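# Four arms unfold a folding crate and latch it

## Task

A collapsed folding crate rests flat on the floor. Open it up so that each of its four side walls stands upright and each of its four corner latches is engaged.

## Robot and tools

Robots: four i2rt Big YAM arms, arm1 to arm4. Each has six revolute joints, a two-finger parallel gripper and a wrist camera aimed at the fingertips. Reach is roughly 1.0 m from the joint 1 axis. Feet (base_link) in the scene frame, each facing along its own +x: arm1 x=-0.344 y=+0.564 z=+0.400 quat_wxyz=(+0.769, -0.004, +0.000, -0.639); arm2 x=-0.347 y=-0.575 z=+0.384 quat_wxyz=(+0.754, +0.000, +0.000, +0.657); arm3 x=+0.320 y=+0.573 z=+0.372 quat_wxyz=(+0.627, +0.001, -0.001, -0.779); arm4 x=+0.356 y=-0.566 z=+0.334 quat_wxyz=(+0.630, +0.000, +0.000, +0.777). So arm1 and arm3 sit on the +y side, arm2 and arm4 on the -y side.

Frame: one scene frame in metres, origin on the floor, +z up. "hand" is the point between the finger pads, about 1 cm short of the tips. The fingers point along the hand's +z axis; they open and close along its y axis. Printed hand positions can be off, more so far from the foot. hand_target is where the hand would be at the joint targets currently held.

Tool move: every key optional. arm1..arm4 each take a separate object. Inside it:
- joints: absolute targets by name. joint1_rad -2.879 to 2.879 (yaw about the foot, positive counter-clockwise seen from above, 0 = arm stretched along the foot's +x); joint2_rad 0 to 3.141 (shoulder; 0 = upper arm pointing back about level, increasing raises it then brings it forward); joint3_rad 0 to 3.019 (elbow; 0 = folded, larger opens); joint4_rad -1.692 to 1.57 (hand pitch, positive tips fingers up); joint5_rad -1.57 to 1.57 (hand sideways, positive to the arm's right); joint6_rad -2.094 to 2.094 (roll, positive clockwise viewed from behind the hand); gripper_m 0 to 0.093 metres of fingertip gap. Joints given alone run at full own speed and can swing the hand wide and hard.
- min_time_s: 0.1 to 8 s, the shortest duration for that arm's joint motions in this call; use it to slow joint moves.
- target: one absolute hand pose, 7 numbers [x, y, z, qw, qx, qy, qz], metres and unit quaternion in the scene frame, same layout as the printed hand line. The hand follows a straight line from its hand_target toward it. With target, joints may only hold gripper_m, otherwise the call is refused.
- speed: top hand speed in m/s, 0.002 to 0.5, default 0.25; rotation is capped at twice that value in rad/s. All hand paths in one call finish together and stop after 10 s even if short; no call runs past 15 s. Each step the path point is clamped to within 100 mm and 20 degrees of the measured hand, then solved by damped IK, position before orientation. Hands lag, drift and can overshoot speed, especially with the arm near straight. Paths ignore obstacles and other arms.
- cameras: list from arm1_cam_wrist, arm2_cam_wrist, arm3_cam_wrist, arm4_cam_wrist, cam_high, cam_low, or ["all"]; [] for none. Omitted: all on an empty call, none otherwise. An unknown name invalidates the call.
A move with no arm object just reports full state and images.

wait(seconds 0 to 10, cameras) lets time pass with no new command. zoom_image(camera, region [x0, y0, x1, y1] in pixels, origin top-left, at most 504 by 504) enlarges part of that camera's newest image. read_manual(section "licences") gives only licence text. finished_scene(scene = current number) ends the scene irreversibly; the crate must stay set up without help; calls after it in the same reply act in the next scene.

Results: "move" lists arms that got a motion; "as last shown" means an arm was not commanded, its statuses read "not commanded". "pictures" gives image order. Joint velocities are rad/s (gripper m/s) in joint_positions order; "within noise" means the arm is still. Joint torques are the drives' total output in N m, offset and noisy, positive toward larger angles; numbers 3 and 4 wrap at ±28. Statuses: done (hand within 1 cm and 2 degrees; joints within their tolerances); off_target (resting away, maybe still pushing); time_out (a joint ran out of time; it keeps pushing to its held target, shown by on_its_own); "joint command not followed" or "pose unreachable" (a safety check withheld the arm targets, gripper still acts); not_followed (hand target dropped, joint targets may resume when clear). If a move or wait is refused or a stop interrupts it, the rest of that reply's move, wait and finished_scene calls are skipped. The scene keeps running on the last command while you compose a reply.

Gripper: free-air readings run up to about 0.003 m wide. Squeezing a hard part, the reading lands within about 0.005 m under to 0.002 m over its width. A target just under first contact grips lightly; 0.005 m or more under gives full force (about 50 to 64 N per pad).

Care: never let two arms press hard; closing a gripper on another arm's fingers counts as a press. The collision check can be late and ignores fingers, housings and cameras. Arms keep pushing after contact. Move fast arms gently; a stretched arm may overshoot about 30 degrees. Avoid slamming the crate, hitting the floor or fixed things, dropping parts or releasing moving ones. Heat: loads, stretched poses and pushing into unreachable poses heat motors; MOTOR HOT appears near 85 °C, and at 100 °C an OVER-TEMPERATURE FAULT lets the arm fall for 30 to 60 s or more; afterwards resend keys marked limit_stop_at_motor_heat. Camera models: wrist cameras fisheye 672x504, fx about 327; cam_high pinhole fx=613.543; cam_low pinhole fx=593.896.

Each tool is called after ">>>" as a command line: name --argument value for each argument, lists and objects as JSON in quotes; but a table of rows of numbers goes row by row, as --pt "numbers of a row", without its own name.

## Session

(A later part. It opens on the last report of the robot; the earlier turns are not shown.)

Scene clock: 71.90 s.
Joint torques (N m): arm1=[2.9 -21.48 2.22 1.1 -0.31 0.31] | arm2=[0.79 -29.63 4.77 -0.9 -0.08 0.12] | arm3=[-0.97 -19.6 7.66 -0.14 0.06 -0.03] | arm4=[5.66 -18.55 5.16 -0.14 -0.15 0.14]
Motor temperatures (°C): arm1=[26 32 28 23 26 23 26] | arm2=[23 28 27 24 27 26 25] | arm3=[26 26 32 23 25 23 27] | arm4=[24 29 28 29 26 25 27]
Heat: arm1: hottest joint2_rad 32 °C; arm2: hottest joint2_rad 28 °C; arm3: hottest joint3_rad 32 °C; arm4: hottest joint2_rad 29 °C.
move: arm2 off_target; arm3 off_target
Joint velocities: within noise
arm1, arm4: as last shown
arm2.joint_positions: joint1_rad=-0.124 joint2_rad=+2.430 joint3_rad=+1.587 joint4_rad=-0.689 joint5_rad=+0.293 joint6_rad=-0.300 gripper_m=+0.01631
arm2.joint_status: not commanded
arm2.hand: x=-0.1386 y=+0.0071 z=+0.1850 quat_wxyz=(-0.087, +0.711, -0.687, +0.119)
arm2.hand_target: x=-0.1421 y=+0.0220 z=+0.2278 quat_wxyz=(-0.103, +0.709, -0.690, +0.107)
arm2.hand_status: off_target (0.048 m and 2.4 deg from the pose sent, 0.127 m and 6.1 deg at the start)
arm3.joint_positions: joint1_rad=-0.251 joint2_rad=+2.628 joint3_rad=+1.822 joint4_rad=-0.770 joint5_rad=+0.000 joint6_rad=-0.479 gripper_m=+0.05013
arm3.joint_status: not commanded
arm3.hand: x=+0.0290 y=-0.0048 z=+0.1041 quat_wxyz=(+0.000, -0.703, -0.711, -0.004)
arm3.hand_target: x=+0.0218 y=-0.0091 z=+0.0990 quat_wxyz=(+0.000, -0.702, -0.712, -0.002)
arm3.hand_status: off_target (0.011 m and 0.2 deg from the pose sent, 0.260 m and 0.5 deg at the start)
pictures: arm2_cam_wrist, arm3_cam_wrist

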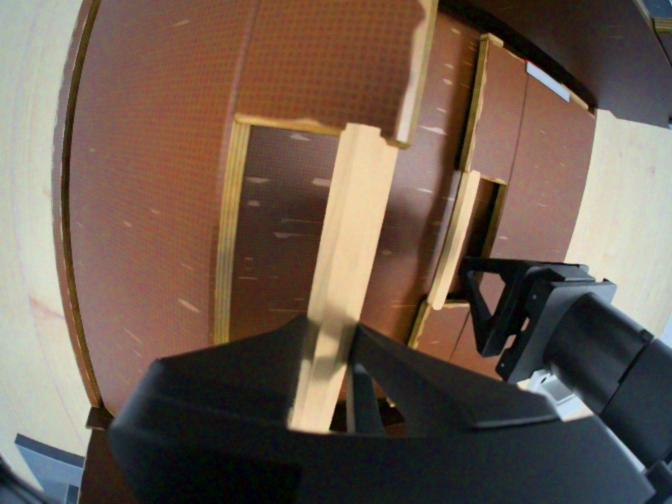

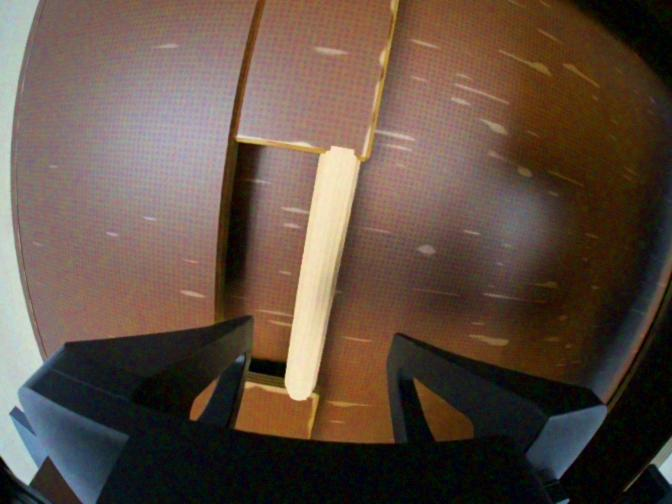

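>>> move --arm2 '{"target": [-0.187, 0.022, 0.264, -0.1452, 0.7000, -0.6832, 0.1488], "speed": 0.18}' --arm3 '{"target": [0.023, -0.012, 0.035, 0, 0.702, 0.712, 0.002], "speed": 0.25}' --cameras '["arm3_cam_wrist"]'

>>> move --arm2 '{"target": [-0.232, 0.022, 0.280, -0.2100, 0.6826, -0.6662, 0.2152], "speed": 0.18}' --arm3 '{"joints": {"gripper_m": 0.008}}' --cameras '["arm3_cam_wrist", "arm2_cam_wrist", "cam_low"]'

Scene clock: 76.40 s.
Joint torques (N m): arm1=[2.9 -21.3 2.3 1.1 -0.3 0.29] | arm2=[0.79 -28.63 5.14 -0.7 0.09 0.14] | arm3=[-0.5 -19.78 7.2 0.35 0.12 -0.02] | arm4=[5.66 -18.55 5.18 -0.14 -0.15 0.14]
Motor temperatures (°C): arm1=[26 32 28 23 26 23 26] | arm2=[23 29 27 24 27 26 25] | arm3=[26 26 32 23 25 23 27] | arm4=[24 29 28 29 26 25 27]
Heat: arm1: hottest joint2_rad 32 °C; arm2: hottest joint2_rad 29 °C; arm3: hottest joint3_rad 32 °C; arm4: hottest joint2_rad 29 °C.
move: arm2 off_target; arm3 off_target
Joint velocities: within noise
arm1, arm4: as last shown
arm2.joint_positions: joint1_rad=-0.023 joint2_rad=+2.354 joint3_rad=+1.529 joint4_rad=-0.722 joint5_rad=+0.410 joint6_rad=-0.198 gripper_m=+0.01582
arm2.joint_status: not commanded
arm2.hand: x=-0.1820 y=+0.0080 z=+0.2213 quat_wxyz=(-0.126, +0.704, -0.681, +0.161)
arm2.hand_target: x=-0.1865 y=+0.0226 z=+0.2620 quat_wxyz=(-0.144, +0.700, -0.685, +0.146)
arm2.hand_status: off_target (0.045 m and 2.6 deg from the pose sent, 0.094 m and 7.6 deg at the start)
arm3.joint_positions: joint1_rad=-0.251 joint2_rad=+2.769 joint3_rad=+1.920 joint4_rad=-0.739 joint5_rad=+0.000 joint6_rad=-0.479 gripper_m=+0.05013
arm3.joint_status: not commanded
arm3.hand: x=+0.0296 y=-0.0040 z=+0.0407 quat_wxyz=(+0.002, -0.703, -0.711, -0.010)
arm3.hand_target: x=+0.0234 y=-0.0112 z=+0.0356 quat_wxyz=(+0.000, -0.702, -0.712, -0.002)
arm3.hand_status: off_target (0.012 m and 0.9 deg from the pose sent, 0.070 m and 0.2 deg at the start)

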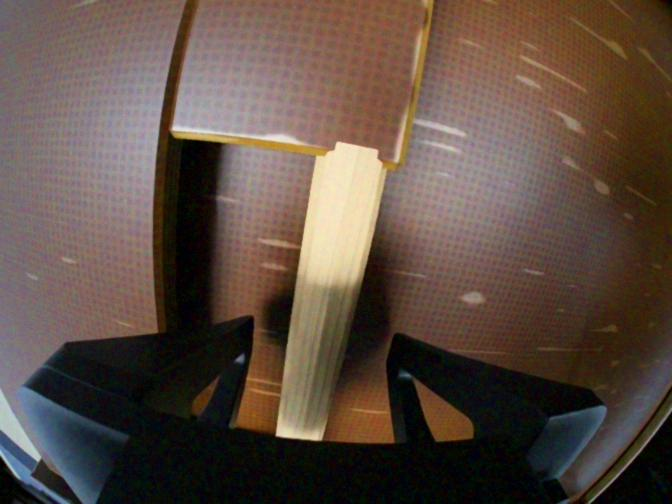

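Scene clock: 77.63 s.
Joint torques (N m): arm1=[2.84 -21.25 2.39 1.18 -0.28 0.28] | arm2=[0.85 -28.16 5.09 -0.91 0.19 0.16] | arm3=[-0.44 -19.14 7.05 0.46 0.32 -0.08] | arm4=[5.66 -18.55 5.16 -0.14 -0.15 0.14]
Motor temperatures (°C): arm1=[26 32 28 23 26 23 26] | arm2=[23 29 27 24 27 26 25] | arm3=[26 26 32 23 25 23 27] | arm4=[24 29 28 29 26 25 27]
Heat: arm1: hottest joint2_rad 32 °C; arm2: hottest joint2_rad 29 °C; arm3: hottest joint3_rad 32 °C; arm4: hottest joint2_rad 29 °C.
move: arm2 off_target; arm3 off_target
Joint velocities: within noise
arm1, arm4: as last shown
arm2.joint_positions: joint1_rad=+0.095 joint2_rad=+2.346 joint3_rad=+1.515 joint4_rad=-0.762 joint5_rad=+0.620 joint6_rad=-0.069 gripper_m=+0.01582
arm2.joint_status: not commanded
arm2.hand: x=-0.2207 y=+0.0083 z=+0.2401 quat_wxyz=(-0.196, +0.685, -0.662, +0.234)
arm2.hand_target: x=-0.2269 y=+0.0207 z=+0.2785 quat_wxyz=(-0.210, +0.680, -0.667, +0.219)
arm2.hand_status: off_target (0.044 m and 2.8 deg from the pose sent, 0.078 m and 11.8 deg at the start)
arm3.joint_positions: joint1_rad=-0.250 joint2_rad=+2.769 joint3_rad=+1.920 joint4_rad=-0.742 joint5_rad=-0.014 joint6_rad=-0.471 gripper_m=+0.01656
arm3.joint_status: gripper_m off_target (ended at +0.01660, target +0.00800)
arm3.hand: x=+0.0329 y=-0.0048 z=+0.0407 quat_wxyz=(-0.004, -0.705, -0.709, -0.013)
arm3.hand_target: x=+0.0256 y=-0.0122 z=+0.0356 quat_wxyz=(-0.004, -0.702, -0.713, -0.003)
arm3.hand_status: not commanded
pictures: arm2_cam_wrist, arm3_cam_wrist, cam_low

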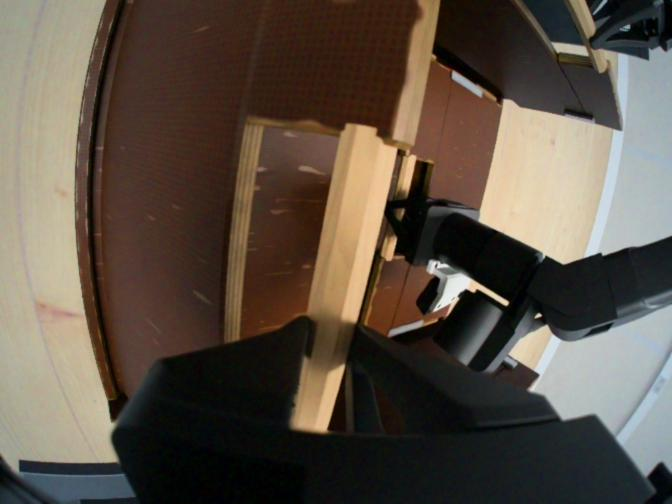

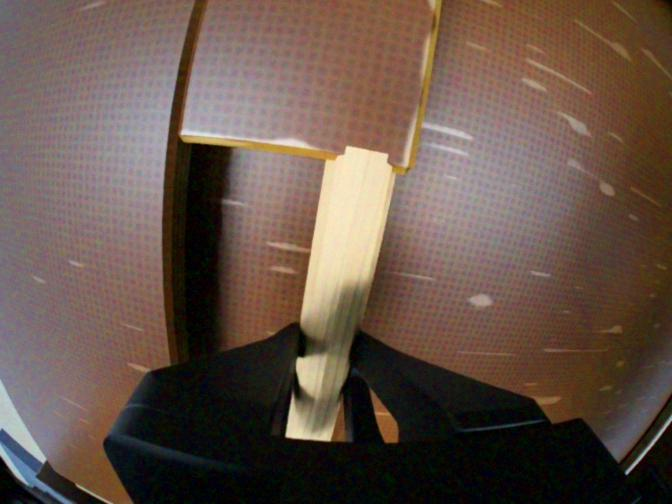

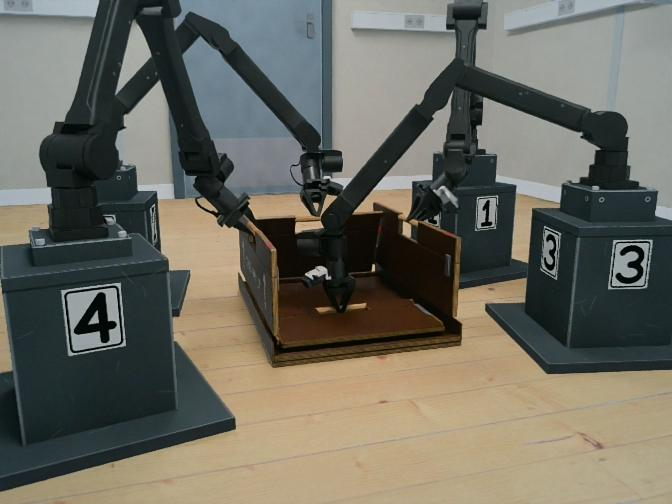

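>>> move --arm2 '{"target": [-0.280, 0.021, 0.288, -0.2389, 0.6725, -0.6564, 0.2448], "speed": 0.15}' --arm3 '{"target": [0.0545, -0.013, 0.160, -0.0559, 0.6998, 0.7098, -0.0551], "speed": 0.18}'

>>> move --arm2 '{"target": [-0.316, 0.021, 0.288, -0.2503, 0.6682, -0.6521, 0.2565], "speed": 0.12}' --arm3 '{"target": [0.0985, -0.013, 0.224, -0.0929, 0.6960, 0.7059, -0.0916], "speed": 0.18}'

>>> move --arm2 '{"target": [-0.350, 0.021, 0.285, -0.2503, 0.6682, -0.6521, 0.2565], "speed": 0.12}' --arm3 '{"target": [0.1425, -0.013, 0.260, -0.1358, 0.6891, 0.6989, -0.1339], "speed": 0.18}'

>>> move --arm3 '{"target": [0.1875, -0.013, 0.278, -0.2022, 0.6731, 0.6827, -0.1994], "speed": 0.18}'

>>> move --arm3 '{"target": [0.2345, -0.013, 0.288, -0.2377, 0.6617, 0.6711, -0.2343], "speed": 0.15}' --cameras '["arm2_cam_wrist", "arm3_cam_wrist", "cam_low", "cam_high"]'

Scene clock: 82.13 s.
Joint torques (N m): arm1=[2.32 -20.42 2.18 1.17 -0.23 0.32] | arm2=[1.85 -26.23 6.52 -1.57 0.86 0.28] | arm3=[0.79 -23.65 4.15 -0.55 0.06 -0.07] | arm4=[5.66 -18.55 5.16 -0.14 -0.14 0.14]
Motor temperatures (°C): arm1=[26 32 28 23 26 23 26] | arm2=[23 29 27 24 27 26 25] | arm3=[26 27 31 23 25 23 27] | arm4=[24 29 28 29 26 25 28]
Heat: arm1: hottest joint2_rad 32 °C; arm2: hottest joint2_rad 29 °C; arm3: hottest joint3_rad 31 °C; arm4: hottest joint2_rad 29 °C.
move: arm2 off_target; arm3 off_target
Joint velocities: within noise
arm1: as last shown
arm1.hand_target: x=+0.0110 y=+0.2353 z=+0.2493 quat_wxyz=(-0.019, -0.052, -0.932, +0.358)
arm2.joint_positions: joint1_rad=+0.190 joint2_rad=+2.335 joint3_rad=+1.521 joint4_rad=-0.835 joint5_rad=+0.680 joint6_rad=+0.052 gripper_m=+0.01423
arm2.joint_status: not commanded
arm2.hand: x=-0.2679 y=+0.0086 z=+0.2547 quat_wxyz=(-0.223, +0.676, -0.656, +0.251)
arm2.hand_target: x=-0.2802 y=+0.0217 z=+0.2868 quat_wxyz=(-0.238, +0.673, -0.657, +0.242)
arm2.hand_status: off_target (0.038 m and 1.9 deg from the pose sent, 0.077 m and 5.3 deg at the start)
arm3.joint_positions: joint1_rad=-0.178 joint2_rad=+2.541 joint3_rad=+1.694 joint4_rad=-0.676 joint5_rad=+0.160 joint6_rad=-0.394 gripper_m=+0.01656
arm3.joint_status: not commanded
arm3.hand: x=+0.0507 y=-0.0045 z=+0.1276 quat_wxyz=(+0.064, -0.706, -0.704, +0.052)
arm3.hand_target: x=+0.0554 y=-0.0168 z=+0.1584 quat_wxyz=(+0.058, -0.697, -0.712, +0.061)
arm3.hand_status: off_target (0.034 m and 1.4 deg from the pose sent, 0.121 m and 10.4 deg at the start)
arm4.joint_positions: joint1_rad=+0.780 joint2_rad=+2.053 joint3_rad=+0.972 joint4_rad=-0.046 joint5_rad=+0.618 joint6_rad=-0.677 gripper_m=+0.01626
arm4.joint_status: not commanded
arm4.hand: x=-0.0306 y=-0.1897 z=+0.2370 quat_wxyz=(-0.363, +0.931, -0.023, +0.005)
arm4.hand_target: x=-0.0500 y=-0.2108 z=+0.2465 quat_wxyz=(-0.360, +0.933, +0.002, -0.007)
arm4.hand_status: not commanded
pictures: none

Scene clock: 83.30 s.
Joint torques (N m): arm1=[2.96 -21.01 2.24 1.25 -0.28 0.33] | arm2=[1.67 -25.7 6.86 -1.74 0.8 0.22] | arm3=[0.97 -23.53 4.21 -0.92 -0.03 -0.02] | arm4=[5.6 -18.55 5.16 -0.14 -0.13 0.14]
Motor temperatures (°C): arm1=[26 32 28 23 26 23 26] | arm2=[23 29 27 24 27 26 25] | arm3=[26 27 31 23 25 23 27] | arm4=[24 29 28 29 26 25 28]
Heat: arm1: hottest joint2_rad 32 °C; arm2: hottest joint2_rad 29 °C; arm3: hottest joint3_rad 31 °C; arm4: hottest joint2_rad 29 °C.
move: arm2 off_target; arm3 off_target
Joint velocities: within noise
arm1: as last shown
arm1.hand_target: x=+0.0112 y=+0.2354 z=+0.2492 quat_wxyz=(-0.019, -0.051, -0.932, +0.358)
arm2.joint_positions: joint1_rad=+0.259 joint2_rad=+2.354 joint3_rad=+1.552 joint4_rad=-0.912 joint5_rad=+0.715 joint6_rad=+0.149 gripper_m=+0.01309
arm2.joint_status: not commanded
arm2.hand: x=-0.3030 y=+0.0079 z=+0.2576 quat_wxyz=(-0.238, +0.670, -0.652, +0.265)
arm2.hand_target: x=-0.3150 y=+0.0204 z=+0.2865 quat_wxyz=(-0.250, +0.668, -0.652, +0.257)
arm2.hand_status: off_target (0.036 m and 1.7 deg from the pose sent, 0.060 m and 3.3 deg at the start)
arm3.joint_positions: joint1_rad=-0.089 joint2_rad=+2.389 joint3_rad=+1.573 joint4_rad=-0.695 joint5_rad=+0.261 joint6_rad=-0.305 gripper_m=+0.01637
arm3.joint_status: not commanded
arm3.hand: x=+0.0915 y=-0.0053 z=+0.1907 quat_wxyz=(+0.101, -0.703, -0.698, +0.086)
arm3.hand_target: x=+0.0986 y=-0.0145 z=+0.2235 quat_wxyz=(+0.093, -0.696, -0.706, +0.093)
arm3.hand_status: off_target (0.035 m and 1.6 deg from the pose sent, 0.108 m and 5.8 deg at the start)
arm4.joint_positions: joint1_rad=+0.780 joint2_rad=+2.053 joint3_rad=+0.972 joint4_rad=-0.048 joint5_rad=+0.618 joint6_rad=-0.677 gripper_m=+0.01626
arm4.joint_status: not commanded
arm4.hand: x=-0.0304 y=-0.1899 z=+0.2369 quat_wxyz=(-0.363, +0.931, -0.023, +0.006)
arm4.hand_target: x=-0.0497 y=-0.2109 z=+0.2464 quat_wxyz=(-0.360, +0.933, +0.002, -0.006)
arm4.hand_status: not commanded
pictures: none

Scene clock: 84.33 s.
Joint torques (N m): arm1=[2.67 -20.95 2.25 1.07 -0.31 0.27] | arm2=[6.36 -25.52 6.83 -1.69 0.28 0.43] | arm3=[0.44 -23.06 4.38 -1.1 0.11 0.03] | arm4=[5.6 -18.61 5.16 -0.14 -0.13 0.14]
Motor temperatures (°C): arm1=[26 32 28 23 26 23 26] | arm2=[23 29 27 24 27 26 25] | arm3=[26 27 31 23 25 23 27] | arm4=[24 29 28 29 26 25 28]
Heat: arm1: hottest joint2_rad 32 °C; arm2: hottest joint2_rad 29 °C; arm3: hottest joint3_rad 31 °C; arm4: hottest joint2_rad 29 °C.
move: arm2 off_target; arm3 off_target
Joint velocities: within noise
arm1.joint_positions: joint1_rad=+0.812 joint2_rad=+2.163 joint3_rad=+0.836 joint4_rad=+0.163 joint5_rad=+0.625 joint6_rad=-0.581 gripper_m=+0.01696
arm1.joint_status: not commanded
arm1.hand: x=-0.0087 y=+0.2241 z=+0.2384 quat_wxyz=(+0.006, -0.058, -0.931, +0.360)
arm1.hand_target: x=+0.0112 y=+0.2354 z=+0.2492 quat_wxyz=(-0.019, -0.051, -0.932, +0.358)
arm1.hand_status: not commanded
arm2.joint_positions: joint1_rad=+0.262 joint2_rad=+2.372 joint3_rad=+1.585 joint4_rad=-0.967 joint5_rad=+0.720 joint6_rad=+0.201 gripper_m=+0.01302
arm2.joint_status: not commanded
arm2.hand: x=-0.3042 y=+0.0083 z=+0.2577 quat_wxyz=(-0.236, +0.657, -0.661, +0.274)
arm2.hand_target: x=-0.3488 y=+0.0202 z=+0.2839 quat_wxyz=(-0.251, +0.669, -0.651, +0.256)
arm2.hand_status: off_target (0.055 m and 3.1 deg from the pose sent, 0.056 m and 1.7 deg at the start)
arm3.joint_positions: joint1_rad=+0.003 joint2_rad=+2.315 joint3_rad=+1.506 joint4_rad=-0.704 joint5_rad=+0.387 joint6_rad=-0.212 gripper_m=+0.01637
arm3.joint_status: not commanded
arm3.hand: x=+0.1286 y=-0.0043 z=+0.2225 quat_wxyz=(+0.145, -0.698, -0.690, +0.127)
arm3.hand_target: x=+0.1366 y=-0.0110 z=+0.2578 quat_wxyz=(+0.137, -0.692, -0.696, +0.133)
arm3.hand_status: off_target (0.041 m and 2.0 deg from the pose sent, 0.086 m and 7.0 deg at the start)
arm4: as last shown
pictures: none

Scene clock: 85.50 s.
Joint torques (N m): arm1=[3.14 -21.13 2.33 1.39 -0.29 0.3] | arm2=[6.3 -25.7 6.86 -1.76 0.27 0.41] | arm3=[1.38 -23.41 4.45 -1.09 0.14 -0.03] | arm4=[5.66 -18.55 5.16 -0.14 -0.13 0.14]
Motor temperatures (°C): arm1=[26 32 28 23 26 23 26] | arm2=[23 29 27 24 27 26 25] | arm3=[26 27 31 23 25 23 27] | arm4=[24 29 28 29 26 25 28]
Heat: arm1: hottest joint2_rad 32 °C; arm2: hottest joint2_rad 29 °C; arm3: hottest joint3_rad 31 °C; arm4: hottest joint2_rad 29 °C.
move: arm3 off_target
Joint velocities: within noise
arm1, arm2, arm4: as last shown
arm3.joint_positions: joint1_rad=+0.123 joint2_rad=+2.294 joint3_rad=+1.478 joint4_rad=-0.731 joint5_rad=+0.591 joint6_rad=-0.080 gripper_m=+0.01637
arm3.joint_status: not commanded
arm3.hand: x=+0.1691 y=-0.0052 z=+0.2438 quat_wxyz=(+0.215, -0.683, -0.670, +0.195)
arm3.hand_target: x=+0.1852 y=-0.0141 z=+0.2770 quat_wxyz=(+0.202, -0.673, -0.682, +0.201)
arm3.hand_status: off_target (0.040 m and 2.4 deg from the pose sent, 0.081 m and 11.0 deg at the start)
pictures: none

Scene clock: 86.53 s.
Joint torques (N m): arm1=[2.9 -20.84 2.28 1.39 -0.3 0.24] | arm2=[6.3 -25.76 6.86 -1.76 0.27 0.4] | arm3=[1.26 -22.07 5.59 -1.88 -0.02 0.02] | arm4=[5.66 -18.55 5.16 -0.14 -0.13 0.14]
Motor temperatures (°C): arm1=[26 32 28 23 26 23 26] | arm2=[23 29 27 24 27 26 25] | arm3=[26 27 31 23 25 23 27] | arm4=[24 29 28 29 26 25 28]
Heat: arm1: hottest joint2_rad 32 °C; arm2: hottest joint2_rad 29 °C; arm3: hottest joint3_rad 31 °C; arm4: hottest joint2_rad 29 °C.
move: arm3 off_target
Joint velocities: within noise
arm1, arm2, arm4: as last shown
arm3.joint_positions: joint1_rad=+0.226 joint2_rad=+2.292 joint3_rad=+1.478 joint4_rad=-0.796 joint5_rad=+0.700 joint6_rad=+0.044 gripper_m=+0.01637
arm3.joint_status: not commanded
arm3.hand: x=+0.2140 y=-0.0046 z=+0.2563 quat_wxyz=(+0.248, -0.671, -0.658, +0.235)
arm3.hand_target: x=+0.2339 y=-0.0135 z=+0.2866 quat_wxyz=(+0.237, -0.661, -0.672, +0.235)
arm3.hand_status: off_target (0.039 m and 2.2 deg from the pose sent, 0.079 m and 5.8 deg at the start)
pictures: arm2_cam_wrist, arm3_cam_wrist, cam_high, cam_low

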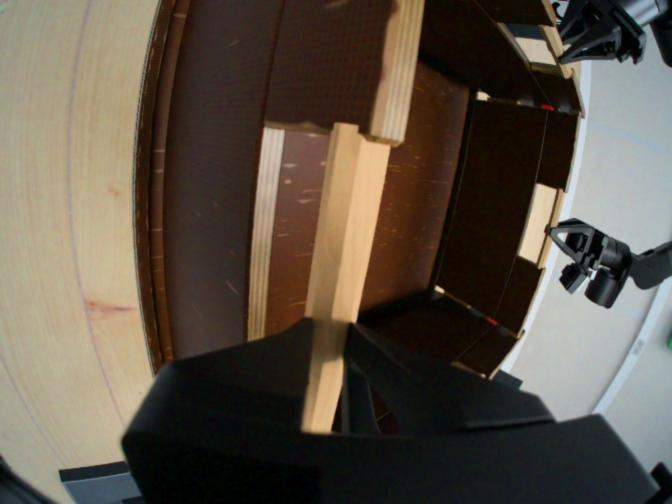

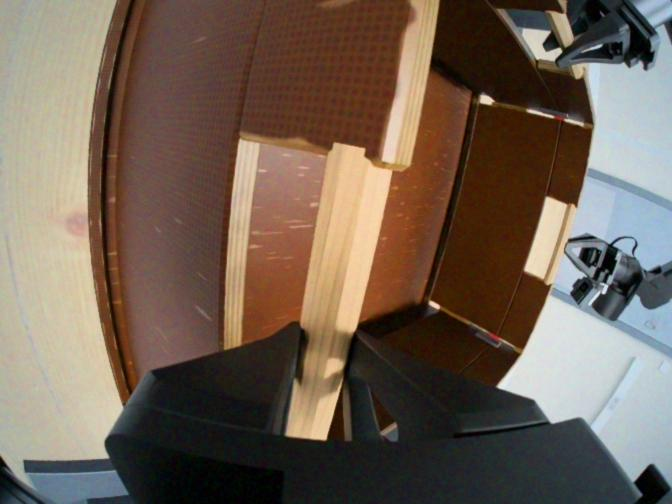

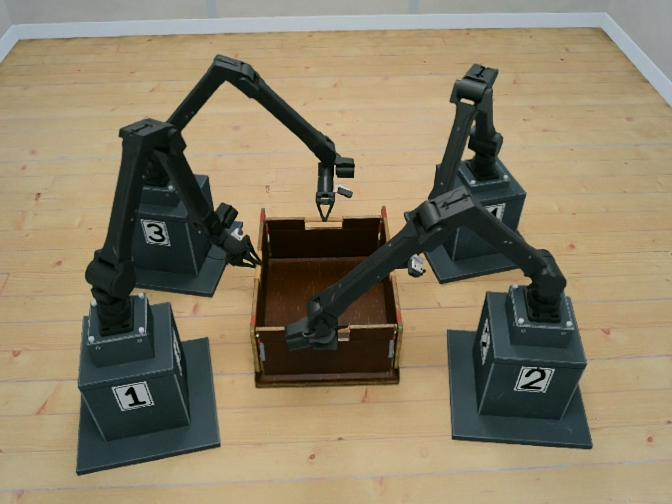

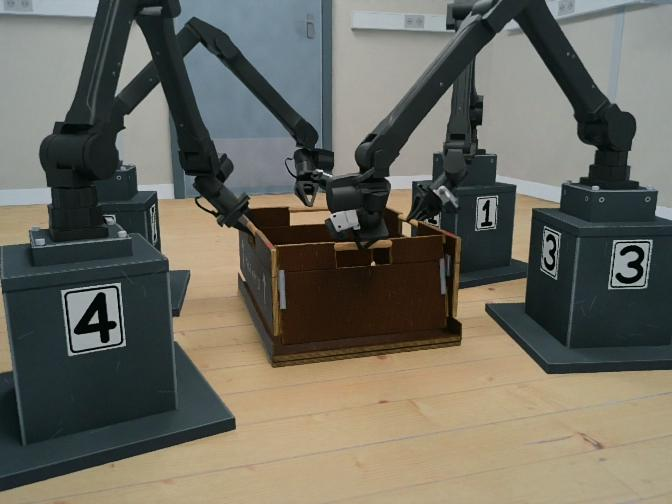

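>>> move --arm3 '{"target": [0.270, -0.013, 0.288, -0.2552, 0.6554, 0.6647, -0.2516], "speed": 0.12}'

>>> move --arm3 '{"target": [0.312, -0.013, 0.283, -0.2552, 0.6554, 0.6647, -0.2516], "speed": 0.12}' --arm2 '{"target": [-0.362, 0.021, 0.283, -0.2503, 0.6682, -0.6521, 0.2565], "speed": 0.12}' --cameras '["cam_high", "cam_low", "arm3_cam_wrist"]'

>>> zoom_image --camera "cam_high" --region '[235, 190, 425, 400]'

>>> zoom_image --camera "cam_low" --region '[225, 190, 475, 380]'

Scene clock: 89.23 s.
Joint torques (N m): arm1=[2.78 -20.95 2.35 1.25 -0.36 0.25] | arm2=[6.3 -25.7 6.83 -1.61 0.27 0.41] | arm3=[2.26 -20.66 6.98 -2.77 0.53 0.12] | arm4=[5.66 -18.55 5.16 -0.16 -0.16 0.14]
Motor temperatures (°C): arm1=[26 32 28 23 26 23 26] | arm2=[23 29 27 24 27 26 25] | arm3=[26 27 31 23 25 23 27] | arm4=[24 29 27 29 26 25 28]
Heat: arm1: hottest joint2_rad 32 °C; arm2: hottest joint2_rad 29 °C; arm3: hottest joint3_rad 31 °C; arm4: hottest joint2_rad 29 °C.
move: arm3 off_target
Joint velocities: within noise
arm1.joint_positions: joint1_rad=+0.812 joint2_rad=+2.163 joint3_rad=+0.836 joint4_rad=+0.163 joint5_rad=+0.627 joint6_rad=-0.581 gripper_m=+0.01696
arm1.joint_status: not commanded
arm1.hand: x=-0.0089 y=+0.2239 z=+0.2385 quat_wxyz=(+0.007, -0.058, -0.931, +0.360)
arm1.hand_target: x=+0.0112 y=+0.2355 z=+0.2492 quat_wxyz=(-0.019, -0.051, -0.932, +0.358)
arm1.hand_status: not commanded
arm2.joint_positions: joint1_rad=+0.262 joint2_rad=+2.372 joint3_rad=+1.585 joint4_rad=-0.970 joint5_rad=+0.720 joint6_rad=+0.201 gripper_m=+0.01302
arm2.joint_status: not commanded
arm2.hand: x=-0.3042 y=+0.0077 z=+0.2578 quat_wxyz=(-0.235, +0.658, -0.661, +0.275)
arm2.hand_target: x=-0.3488 y=+0.0204 z=+0.2840 quat_wxyz=(-0.251, +0.669, -0.651, +0.256)
arm2.hand_status: not commanded
arm3.joint_positions: joint1_rad=+0.295 joint2_rad=+2.294 joint3_rad=+1.487 joint4_rad=-0.850 joint5_rad=+0.723 joint6_rad=+0.130 gripper_m=+0.01637
arm3.joint_status: not commanded
arm3.hand: x=+0.2505 y=-0.0040 z=+0.2612 quat_wxyz=(+0.252, -0.667, -0.655, +0.248)
arm3.hand_target: x=+0.2704 y=-0.0131 z=+0.2862 quat_wxyz=(+0.252, -0.656, -0.666, +0.250)
arm3.hand_status: off_target (0.034 m and 1.8 deg from the pose sent, 0.065 m and 2.8 deg at the start)
arm4.joint_positions: joint1_rad=+0.780 joint2_rad=+2.053 joint3_rad=+0.972 joint4_rad=-0.051 joint5_rad=+0.618 joint6_rad=-0.677 gripper_m=+0.01626
arm4.joint_status: not commanded
arm4.hand: x=-0.0299 y=-0.1902 z=+0.2366 quat_wxyz=(-0.362, +0.932, -0.023, +0.007)
arm4.hand_target: x=-0.0493 y=-0.2113 z=+0.2461 quat_wxyz=(-0.359, +0.933, +0.002, -0.005)
arm4.hand_status: not commanded
pictures: none

Scene clock: 90.27 s.
Joint torques (N m): arm1=[2.61 -20.78 2.21 1.39 -0.37 0.29] | arm2=[7.65 -25.64 6.95 -1.65 -0.02 0.45] | arm3=[6.18 -20.13 7.01 -2.97 0.19 0.42] | arm4=[5.66 -18.49 5.16 -0.16 -0.2 0.14]
Motor temperatures (°C): arm1=[26 32 28 23 26 23 26] | arm2=[23 30 27 24 27 26 25] | arm3=[26 27 31 23 25 23 28] | arm4=[24 29 27 29 26 25 28]
Heat: arm1: hottest joint2_rad 32 °C; arm2: hottest joint2_rad 30 °C; arm3: hottest joint3_rad 31 °C; arm4: hottest joint2_rad 29 °C.
move: arm2 off_target; arm3 off_target
Joint velocities: within noise
arm1: as last shown
arm1.hand_target: x=+0.0113 y=+0.2355 z=+0.2492 quat_wxyz=(-0.019, -0.051, -0.932, +0.358)
arm2.joint_positions: joint1_rad=+0.265 joint2_rad=+2.380 joint3_rad=+1.596 joint4_rad=-0.989 joint5_rad=+0.729 joint6_rad=+0.223 gripper_m=+0.01295
arm2.joint_status: not commanded
arm2.hand: x=-0.3047 y=+0.0076 z=+0.2578 quat_wxyz=(-0.237, +0.652, -0.663, +0.280)
arm2.hand_target: x=-0.3592 y=+0.0198 z=+0.2826 quat_wxyz=(-0.253, +0.668, -0.651, +0.257)
arm2.hand_status: off_target (0.064 m and 3.8 deg from the pose sent, 0.064 m and 3.2 deg at the start)
arm3.joint_positions: joint1_rad=+0.312 joint2_rad=+2.317 joint3_rad=+1.526 joint4_rad=-0.920 joint5_rad=+0.738 joint6_rad=+0.190 gripper_m=+0.01637
arm3.joint_status: not commanded
arm3.hand: x=+0.2582 y=-0.0040 z=+0.2614 quat_wxyz=(+0.267, -0.671, -0.645, +0.248)
arm3.hand_target: x=+0.3089 y=-0.0122 z=+0.2828 quat_wxyz=(+0.257, -0.651, -0.667, +0.254)
arm3.hand_status: off_target (0.059 m and 3.2 deg from the pose sent, 0.066 m and 1.8 deg at the start)
arm4.joint_positions: joint1_rad=+0.780 joint2_rad=+2.053 joint3_rad=+0.972 joint4_rad=-0.051 joint5_rad=+0.620 joint6_rad=-0.677 gripper_m=+0.01626
arm4.joint_status: not commanded
arm4.hand: x=-0.0297 y=-0.1901 z=+0.2367 quat_wxyz=(-0.363, +0.932, -0.023, +0.008)
arm4.hand_target: x=-0.0492 y=-0.2112 z=+0.2461 quat_wxyz=(-0.359, +0.933, +0.002, -0.005)
arm4.hand_status: not commanded
pictures: arm3_cam_wrist, cam_high, cam_low

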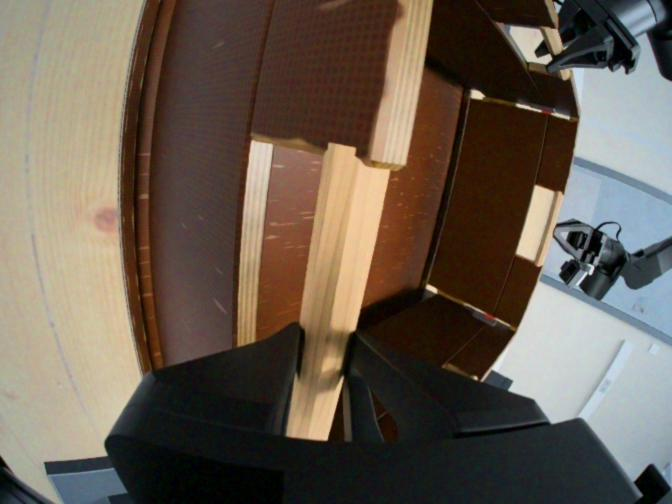

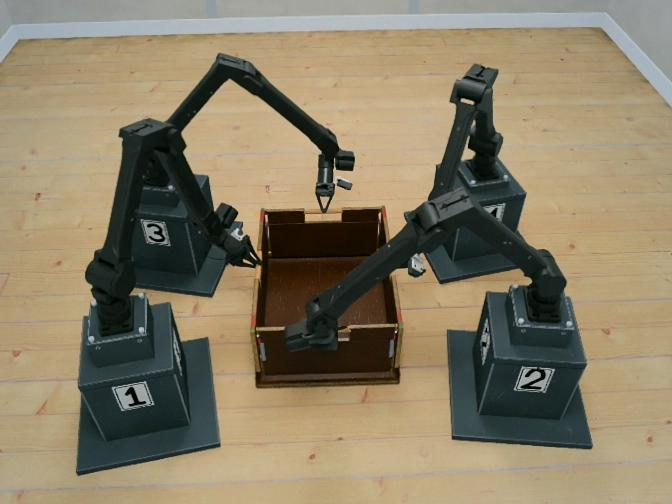

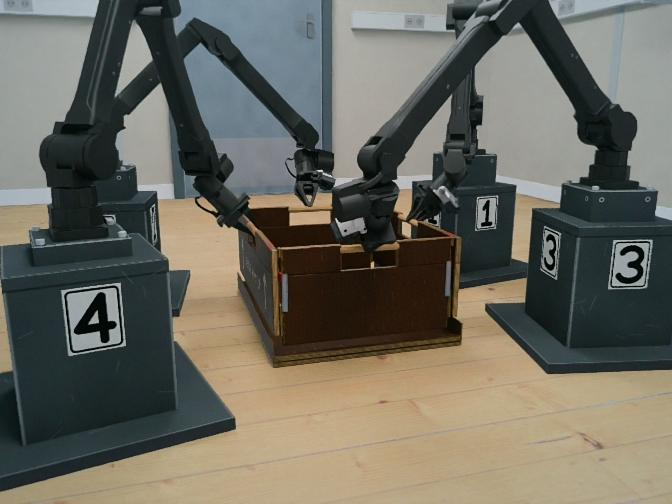

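Scaled by 2.400 from the camera's image (finer frame: 960x720).

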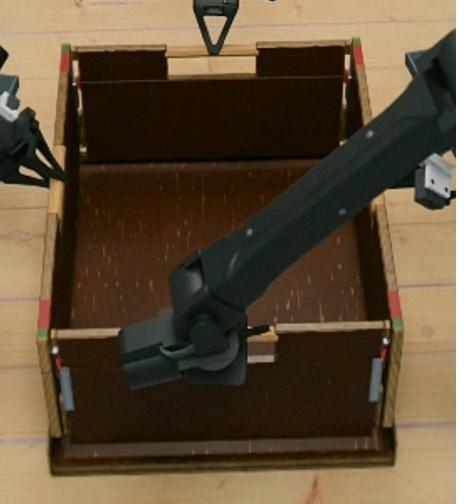

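Scaled by 2.016 from the camera's image (finer frame: 960x720).

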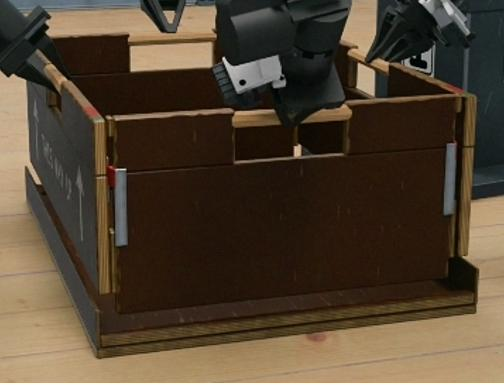

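>>> move --arm1 '{"target": [0.012, 0.213, 0.247, 0.0201, 0.0523, 0.9321, -0.3579], "speed": 0.1}' --arm4 '{"target": [-0.050, -0.180, 0.247, -0.3584, 0.9336, 0.002, -0.010], "speed": 0.1}' --arm3 '{"target": [0.316, -0.013, 0.281, -0.2552, 0.6554, 0.6647, -0.2516], "speed": 0.12}'

>>> move --arm2 '{"target": [-0.285, 0.021, 0.280, -0.2503, 0.6682, -0.6521, 0.2565], "speed": 0.1}' --arm3 '{"target": [0.240, -0.013, 0.278, -0.2552, 0.6554, 0.6647, -0.2516], "speed": 0.1}' --cameras '["cam_high", "cam_low"]'

>>> zoom_image --camera "cam_high" --region '[235, 190, 425, 400]'

Scene clock: 93.70 s.
Joint torques (N m): arm1=[0.38 -20.13 4.44 1.69 -0.62 -0.02] | arm2=[7.65 -25.64 6.94 -1.66 -0.02 0.45] | arm3=[7.06 -20.07 6.99 -2.85 -0.04 0.47] | arm4=[2.26 -16.79 8.34 0.79 -0.43 -0.25]
Motor temperatures (°C): arm1=[26 32 28 23 26 23 26] | arm2=[23 30 26 25 27 26 25] | arm3=[26 27 31 23 25 23 28] | arm4=[24 29 27 29 26 25 28]
Heat: arm1: hottest joint2_rad 32 °C; arm2: hottest joint2_rad 30 °C; arm3: hottest joint3_rad 31 °C; arm4: hottest joint2_rad 29 °C.
move: arm1 off_target; arm3 off_target; arm4 off_target
Joint velocities: within noise
arm1.joint_positions: joint1_rad=+0.803 joint2_rad=+2.162 joint3_rad=+0.838 joint4_rad=+0.164 joint5_rad=+0.614 joint6_rad=-0.595 gripper_m=+0.01696
arm1.joint_status: not commanded
arm1.hand: x=-0.0093 y=+0.2211 z=+0.2385 quat_wxyz=(+0.005, -0.055, -0.932, +0.357)
arm1.hand_target: x=+0.0122 y=+0.2129 z=+0.2480 quat_wxyz=(-0.021, -0.053, -0.932, +0.359)
arm1.hand_status: off_target (0.024 m and 2.9 deg from the pose sent, 0.025 m and 3.1 deg at the start)
arm2.joint_positions: joint1_rad=+0.265 joint2_rad=+2.380 joint3_rad=+1.596 joint4_rad=-0.990 joint5_rad=+0.729 joint6_rad=+0.223 gripper_m=+0.01294
arm2.joint_status: not commanded
arm2.hand: x=-0.3047 y=+0.0073 z=+0.2579 quat_wxyz=(-0.237, +0.652, -0.663, +0.281)
arm2.hand_target: x=-0.3591 y=+0.0195 z=+0.2827 quat_wxyz=(-0.253, +0.668, -0.650, +0.258)
arm2.hand_status: not commanded
arm3.joint_positions: joint1_rad=+0.312 joint2_rad=+2.320 joint3_rad=+1.529 joint4_rad=-0.925 joint5_rad=+0.738 joint6_rad=+0.198 gripper_m=+0.01637
arm3.joint_status: not commanded
arm3.hand: x=+0.2581 y=-0.0038 z=+0.2606 quat_wxyz=(+0.268, -0.673, -0.643, +0.248)
arm3.hand_target: x=+0.3133 y=-0.0114 z=+0.2792 quat_wxyz=(+0.255, -0.655, -0.665, +0.253)
arm3.hand_status: off_target (0.062 m and 3.5 deg from the pose sent, 0.062 m and 3.2 deg at the start)
arm4.joint_positions: joint1_rad=+0.769 joint2_rad=+2.050 joint3_rad=+0.974 joint4_rad=-0.051 joint5_rad=+0.595 joint6_rad=-0.693 gripper_m=+0.01626
arm4.joint_status: not commanded
arm4.hand: x=-0.0297 y=-0.1874 z=+0.2365 quat_wxyz=(-0.355, +0.935, -0.019, +0.003)
arm4.hand_target: x=-0.0499 y=-0.1811 z=+0.2474 quat_wxyz=(-0.359, +0.933, -0.002, -0.012)
arm4.hand_status: off_target (0.024 m and 2.8 deg from the pose sent, 0.025 m and 3.5 deg at the start)
pictures: none

Scene clock: 95.07 s.
Joint torques (N m): arm1=[-0.26 -19.02 4.71 1.68 -0.59 0] | arm2=[-1.73 -25.88 5.15 0.5 0.45 -0.2] | arm3=[-1.85 -20.78 4.53 0.7 0.45 -0.43] | arm4=[2.26 -16.79 8.34 0.79 -0.43 -0.25]
Motor temperatures (°C): arm1=[26 32 28 23 26 23 26] | arm2=[23 30 26 25 27 26 25] | arm3=[26 28 31 23 25 23 28] | arm4=[24 29 28 29 26 25 28]
Heat: arm1: hottest joint2_rad 32 °C; arm2: hottest joint2_rad 30 °C; arm3: hottest joint3_rad 31 °C; arm4: hottest joint2_rad 29 °C.
move: arm2 off_target; arm3 off_target
Joint velocities: within noise
arm1.joint_positions: joint1_rad=+0.803 joint2_rad=+2.162 joint3_rad=+0.838 joint4_rad=+0.164 joint5_rad=+0.614 joint6_rad=-0.596 gripper_m=+0.01696
arm1.joint_status: not commanded
arm1.hand: x=-0.0093 y=+0.2211 z=+0.2385 quat_wxyz=(+0.006, -0.055, -0.933, +0.357)
arm1.hand_target: x=+0.0121 y=+0.2129 z=+0.2480 quat_wxyz=(-0.020, -0.052, -0.932, +0.359)
arm1.hand_status: not commanded
arm2.joint_positions: joint1_rad=+0.257 joint2_rad=+2.355 joint3_rad=+1.550 joint4_rad=-0.912 joint5_rad=+0.723 joint6_rad=+0.129 gripper_m=+0.01294
arm2.joint_status: not commanded
arm2.hand: x=-0.3010 y=+0.0070 z=+0.2572 quat_wxyz=(-0.237, +0.675, -0.644, +0.270)
arm2.hand_target: x=-0.2919 y=+0.0193 z=+0.2791 quat_wxyz=(-0.248, +0.670, -0.651, +0.256)
arm2.hand_status: off_target (0.031 m and 2.5 deg from the pose sent, 0.033 m and 3.9 deg at the start)
arm3.joint_positions: joint1_rad=+0.304 joint2_rad=+2.306 joint3_rad=+1.504 joint4_rad=-0.880 joint5_rad=+0.730 joint6_rad=+0.138 gripper_m=+0.01637
arm3.joint_status: not commanded
arm3.hand: x=+0.2548 y=-0.0037 z=+0.2601 quat_wxyz=(+0.262, -0.662, -0.658, +0.246)
arm3.hand_target: x=+0.2471 y=-0.0113 z=+0.2771 quat_wxyz=(+0.255, -0.655, -0.666, +0.249)
arm3.hand_status: off_target (0.025 m and 1.5 deg from the pose sent, 0.027 m and 3.5 deg at the start)
arm4: as last shown

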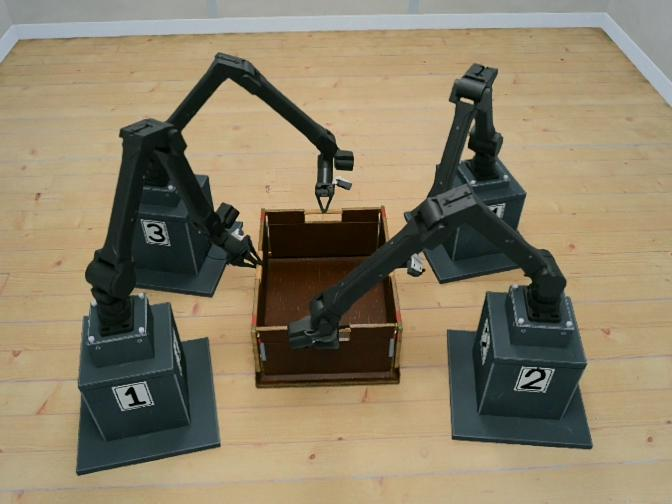

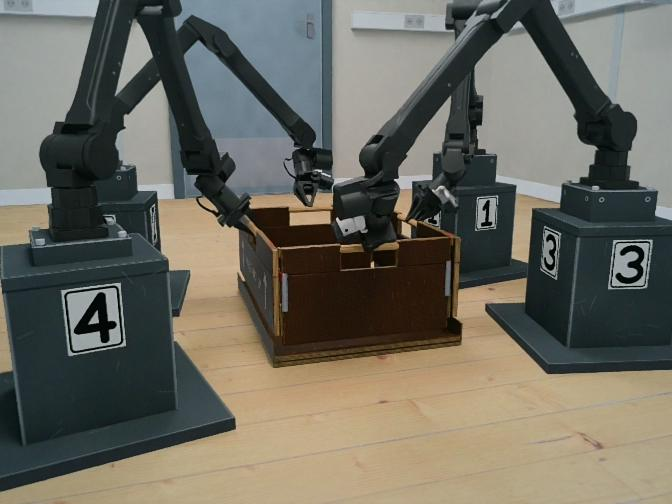

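Scaled by 2.400 from the camera's image (finer frame: 960x720).

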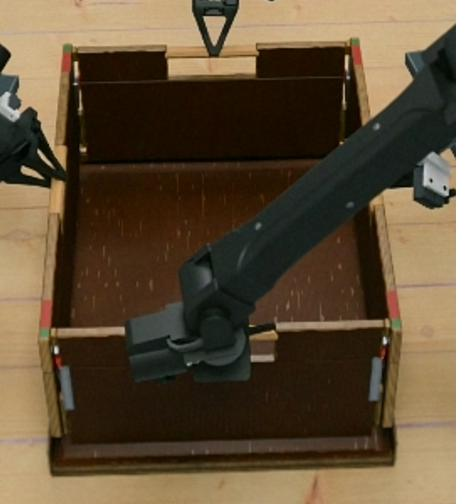

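>>> move --arm1 '{"target": [0.012, 0.224, 0.247, 0.0201, 0.0523, 0.9321, -0.3579], "speed": 0.1, "joints": {"gripper_m": 0.06}}' --arm4 '{"target": [-0.050, -0.191, 0.244, -0.3584, 0.9336, 0.002, -0.010], "speed": 0.1, "joints": {"gripper_m": 0.06}}' --arm2 '{"target": [-0.313, 0.021, 0.276, -0.2503, 0.6682, -0.6521, 0.2565], "speed": 0.1, "joints": {"gripper_m": 0.06}}' --arm3 '{"target": [0.272, -0.013, 0.276, -0.2552, 0.6554, 0.6647, -0.2516], "speed": 0.1, "joints": {"gripper_m": 0.06}}'

>>> move --arm1 '{"target": [0.012, 0.314, 0.345, 0.0201, 0.0523, 0.9321, -0.3579], "speed": 0.2}' --arm4 '{"target": [-0.050, -0.285, 0.342, -0.3584, 0.9336, 0.002, -0.010], "speed": 0.2}' --arm2 '{"target": [-0.385, 0.010, 0.376, -0.2503, 0.6682, -0.6521, 0.2565], "speed": 0.2}' --arm3 '{"target": [0.345, 0.000, 0.375, -0.2552, 0.6554, 0.6647, -0.2516], "speed": 0.2}' --cameras '["cam_high", "cam_low", "arm1_cam_wrist", "arm3_cam_wrist"]'

>>> zoom_image --camera "cam_high" --region '[235, 190, 425, 400]'

Scene clock: 99.27 s.
Joint torques (N m): arm1=[0.21 -18.43 3.44 1.87 0.51 0.22] | arm2=[1.49 -24.29 6.84 -0.24 0.48 0.12] | arm3=[0.73 -19.02 6.31 -0.47 0.53 0.22] | arm4=[2.37 -16.62 7.21 0.92 0.24 -0.01]
Motor temperatures (°C): arm1=[26 32 28 23 26 23 26] | arm2=[23 30 26 25 27 26 25] | arm3=[26 28 31 23 25 23 28] | arm4=[24 29 28 29 26 25 28]
Heat: arm1: hottest joint2_rad 32 °C; arm2: hottest joint2_rad 30 °C; arm3: hottest joint3_rad 31 °C; arm4: hottest joint2_rad 29 °C.
move: arm1 off_target; arm2 off_target; arm3 off_target; arm4 off_target
Joint velocities: within noise
arm1.joint_positions: joint1_rad=+0.827 joint2_rad=+2.153 joint3_rad=+0.839 joint4_rad=+0.164 joint5_rad=+0.585 joint6_rad=-0.596 gripper_m=+0.05997
arm1.joint_status: all done
arm1.hand: x=+0.0052 y=+0.2305 z=+0.2401 quat_wxyz=(-0.011, -0.042, -0.936, +0.348)
arm1.hand_target: x=+0.0164 y=+0.2284 z=+0.2462 quat_wxyz=(-0.025, -0.047, -0.934, +0.355)
arm1.hand_status: off_target (0.012 m and 2.0 deg from the pose sent, 0.023 m and 3.0 deg at the start)
arm2.joint_positions: joint1_rad=+0.259 joint2_rad=+2.355 joint3_rad=+1.550 joint4_rad=-0.927 joint5_rad=+0.723 joint6_rad=+0.143 gripper_m=+0.05989
arm2.joint_status: all done
arm2.hand: x=-0.3015 y=+0.0040 z=+0.2577 quat_wxyz=(-0.235, +0.673, -0.646, +0.274)
arm2.hand_target: x=-0.3093 y=+0.0206 z=+0.2760 quat_wxyz=(-0.249, +0.669, -0.651, +0.258)
arm2.hand_status: off_target (0.027 m and 2.9 deg from the pose sent, 0.026 m and 2.5 deg at the start)
arm3.joint_positions: joint1_rad=+0.318 joint2_rad=+2.297 joint3_rad=+1.504 joint4_rad=-0.902 joint5_rad=+0.730 joint6_rad=+0.124 gripper_m=+0.05990
arm3.joint_status: all done
arm3.hand: x=+0.2625 y=-0.0024 z=+0.2657 quat_wxyz=(+0.266, -0.651, -0.668, +0.242)
arm3.hand_target: x=+0.2713 y=-0.0128 z=+0.2760 quat_wxyz=(+0.256, -0.653, -0.667, +0.251)
arm3.hand_status: off_target (0.018 m and 1.8 deg from the pose sent, 0.025 m and 1.5 deg at the start)
arm4.joint_positions: joint1_rad=+0.794 joint2_rad=+2.048 joint3_rad=+0.974 joint4_rad=-0.051 joint5_rad=+0.575 joint6_rad=-0.714 gripper_m=+0.05996
arm4.joint_status: all done
arm4.hand: x=-0.0415 y=-0.1988 z=+0.2355 quat_wxyz=(-0.348, +0.937, +0.005, -0.004)
arm4.hand_target: x=-0.0539 y=-0.1950 z=+0.2434 quat_wxyz=(-0.356, +0.934, +0.011, -0.012)
arm4.hand_status: off_target (0.014 m and 1.4 deg from the pose sent, 0.022 m and 2.8 deg at the start)
pictures: none

Scene clock: 100.83 s.
Joint torques (N m): arm1=[0.67 -15.5 4.12 0.69 0.65 0.26] | arm2=[-0.38 -24.12 7.9 -0.44 0.36 0.09] | arm3=[-0.73 -18.61 8.4 -0.59 0.4 0.19] | arm4=[2.2 -13.39 6.79 0.16 0.33 0.35]
Motor temperatures (°C): arm1=[26 32 28 23 26 23 26] | arm2=[23 30 26 24 27 26 25] | arm3=[26 28 31 23 25 23 28] | arm4=[24 29 28 29 26 25 28]
Heat: arm1: hottest joint2_rad 32 °C; arm2: hottest joint2_rad 30 °C; arm3: hottest joint3_rad 31 °C; arm4: hottest joint2_rad 29 °C.
move: arm1 done; arm2 off_target; arm3 off_target; arm4 done
Joint velocities: within noise
arm1.joint_positions: joint1_rad=+1.019 joint2_rad=+1.806 joint3_rad=+0.733 joint4_rad=-0.173 joint5_rad=+0.670 joint6_rad=-0.369 gripper_m=+0.05997
arm1.joint_status: not commanded
arm1.hand: x=+0.0140 y=+0.3100 z=+0.3474 quat_wxyz=(-0.023, -0.051, -0.931, +0.360)
arm1.hand_target: x=+0.0113 y=+0.3127 z=+0.3448 quat_wxyz=(-0.019, -0.053, -0.932, +0.359)
arm1.hand_status: done (0.005 m and 0.5 deg from the pose sent, 0.134 m and 2.0 deg at the start)
arm2.joint_positions: joint1_rad=+0.396 joint2_rad=+2.222 joint3_rad=+1.602 joint4_rad=-1.217 joint5_rad=+0.706 joint6_rad=+0.309 gripper_m=+0.05989
arm2.joint_status: not commanded
arm2.hand: x=-0.3811 y=-0.0028 z=+0.3540 quat_wxyz=(-0.241, +0.674, -0.642, +0.274)
arm2.hand_target: x=-0.3828 y=+0.0120 z=+0.3754 quat_wxyz=(-0.252, +0.666, -0.654, +0.255)
arm2.hand_status: off_target (0.026 m and 2.6 deg from the pose sent, 0.145 m and 2.9 deg at the start)
arm3.joint_positions: joint1_rad=+0.451 joint2_rad=+2.154 joint3_rad=+1.536 joint4_rad=-1.195 joint5_rad=+0.717 joint6_rad=+0.297 gripper_m=+0.05990
arm3.joint_status: not commanded
arm3.hand: x=+0.3370 y=+0.0125 z=+0.3601 quat_wxyz=(+0.270, -0.649, -0.668, +0.245)
arm3.hand_target: x=+0.3415 y=-0.0023 z=+0.3753 quat_wxyz=(+0.253, -0.658, -0.662, +0.254)
arm3.hand_status: off_target (0.021 m and 2.0 deg from the pose sent, 0.137 m and 1.8 deg at the start)
arm4.joint_positions: joint1_rad=+0.964 joint2_rad=+1.743 joint3_rad=+0.914 joint4_rad=-0.365 joint5_rad=+0.658 joint6_rad=-0.535 gripper_m=+0.05996
arm4.joint_status: not commanded
arm4.hand: x=-0.0535 y=-0.2774 z=+0.3479 quat_wxyz=(-0.363, +0.932, +0.002, -0.015)
arm4.hand_target: x=-0.0478 y=-0.2805 z=+0.3419 quat_wxyz=(-0.359, +0.933, -0.001, -0.008)
arm4.hand_status: done (0.010 m and 0.8 deg from the pose sent, 0.137 m and 1.4 deg at the start)
pictures: arm1_cam_wrist, arm3_cam_wrist, cam_high, cam_low

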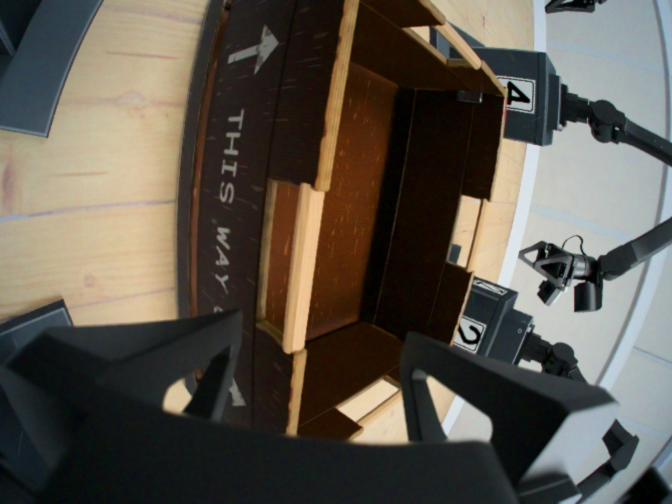

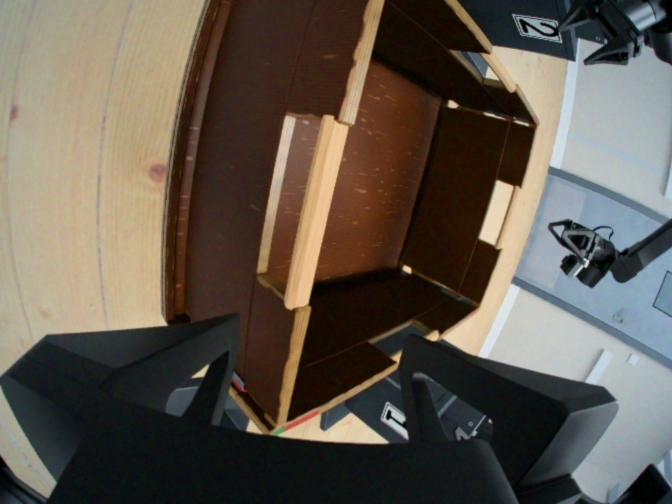

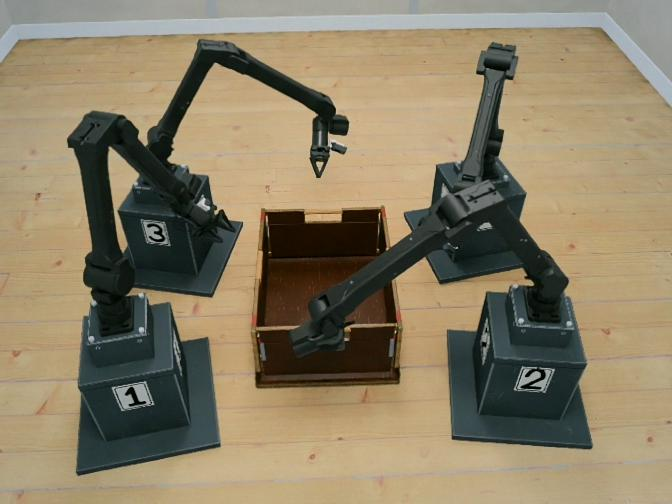

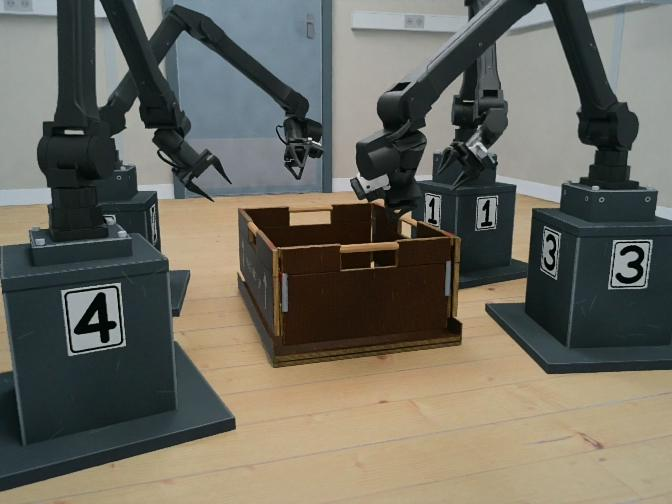

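Scaled by 2.400 from the camera's image (finer frame: 960x720).

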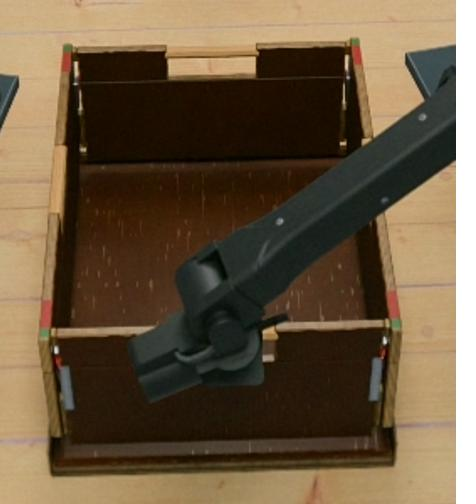

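>>> finished_scene --scene 2

The scene is finished: the task was done.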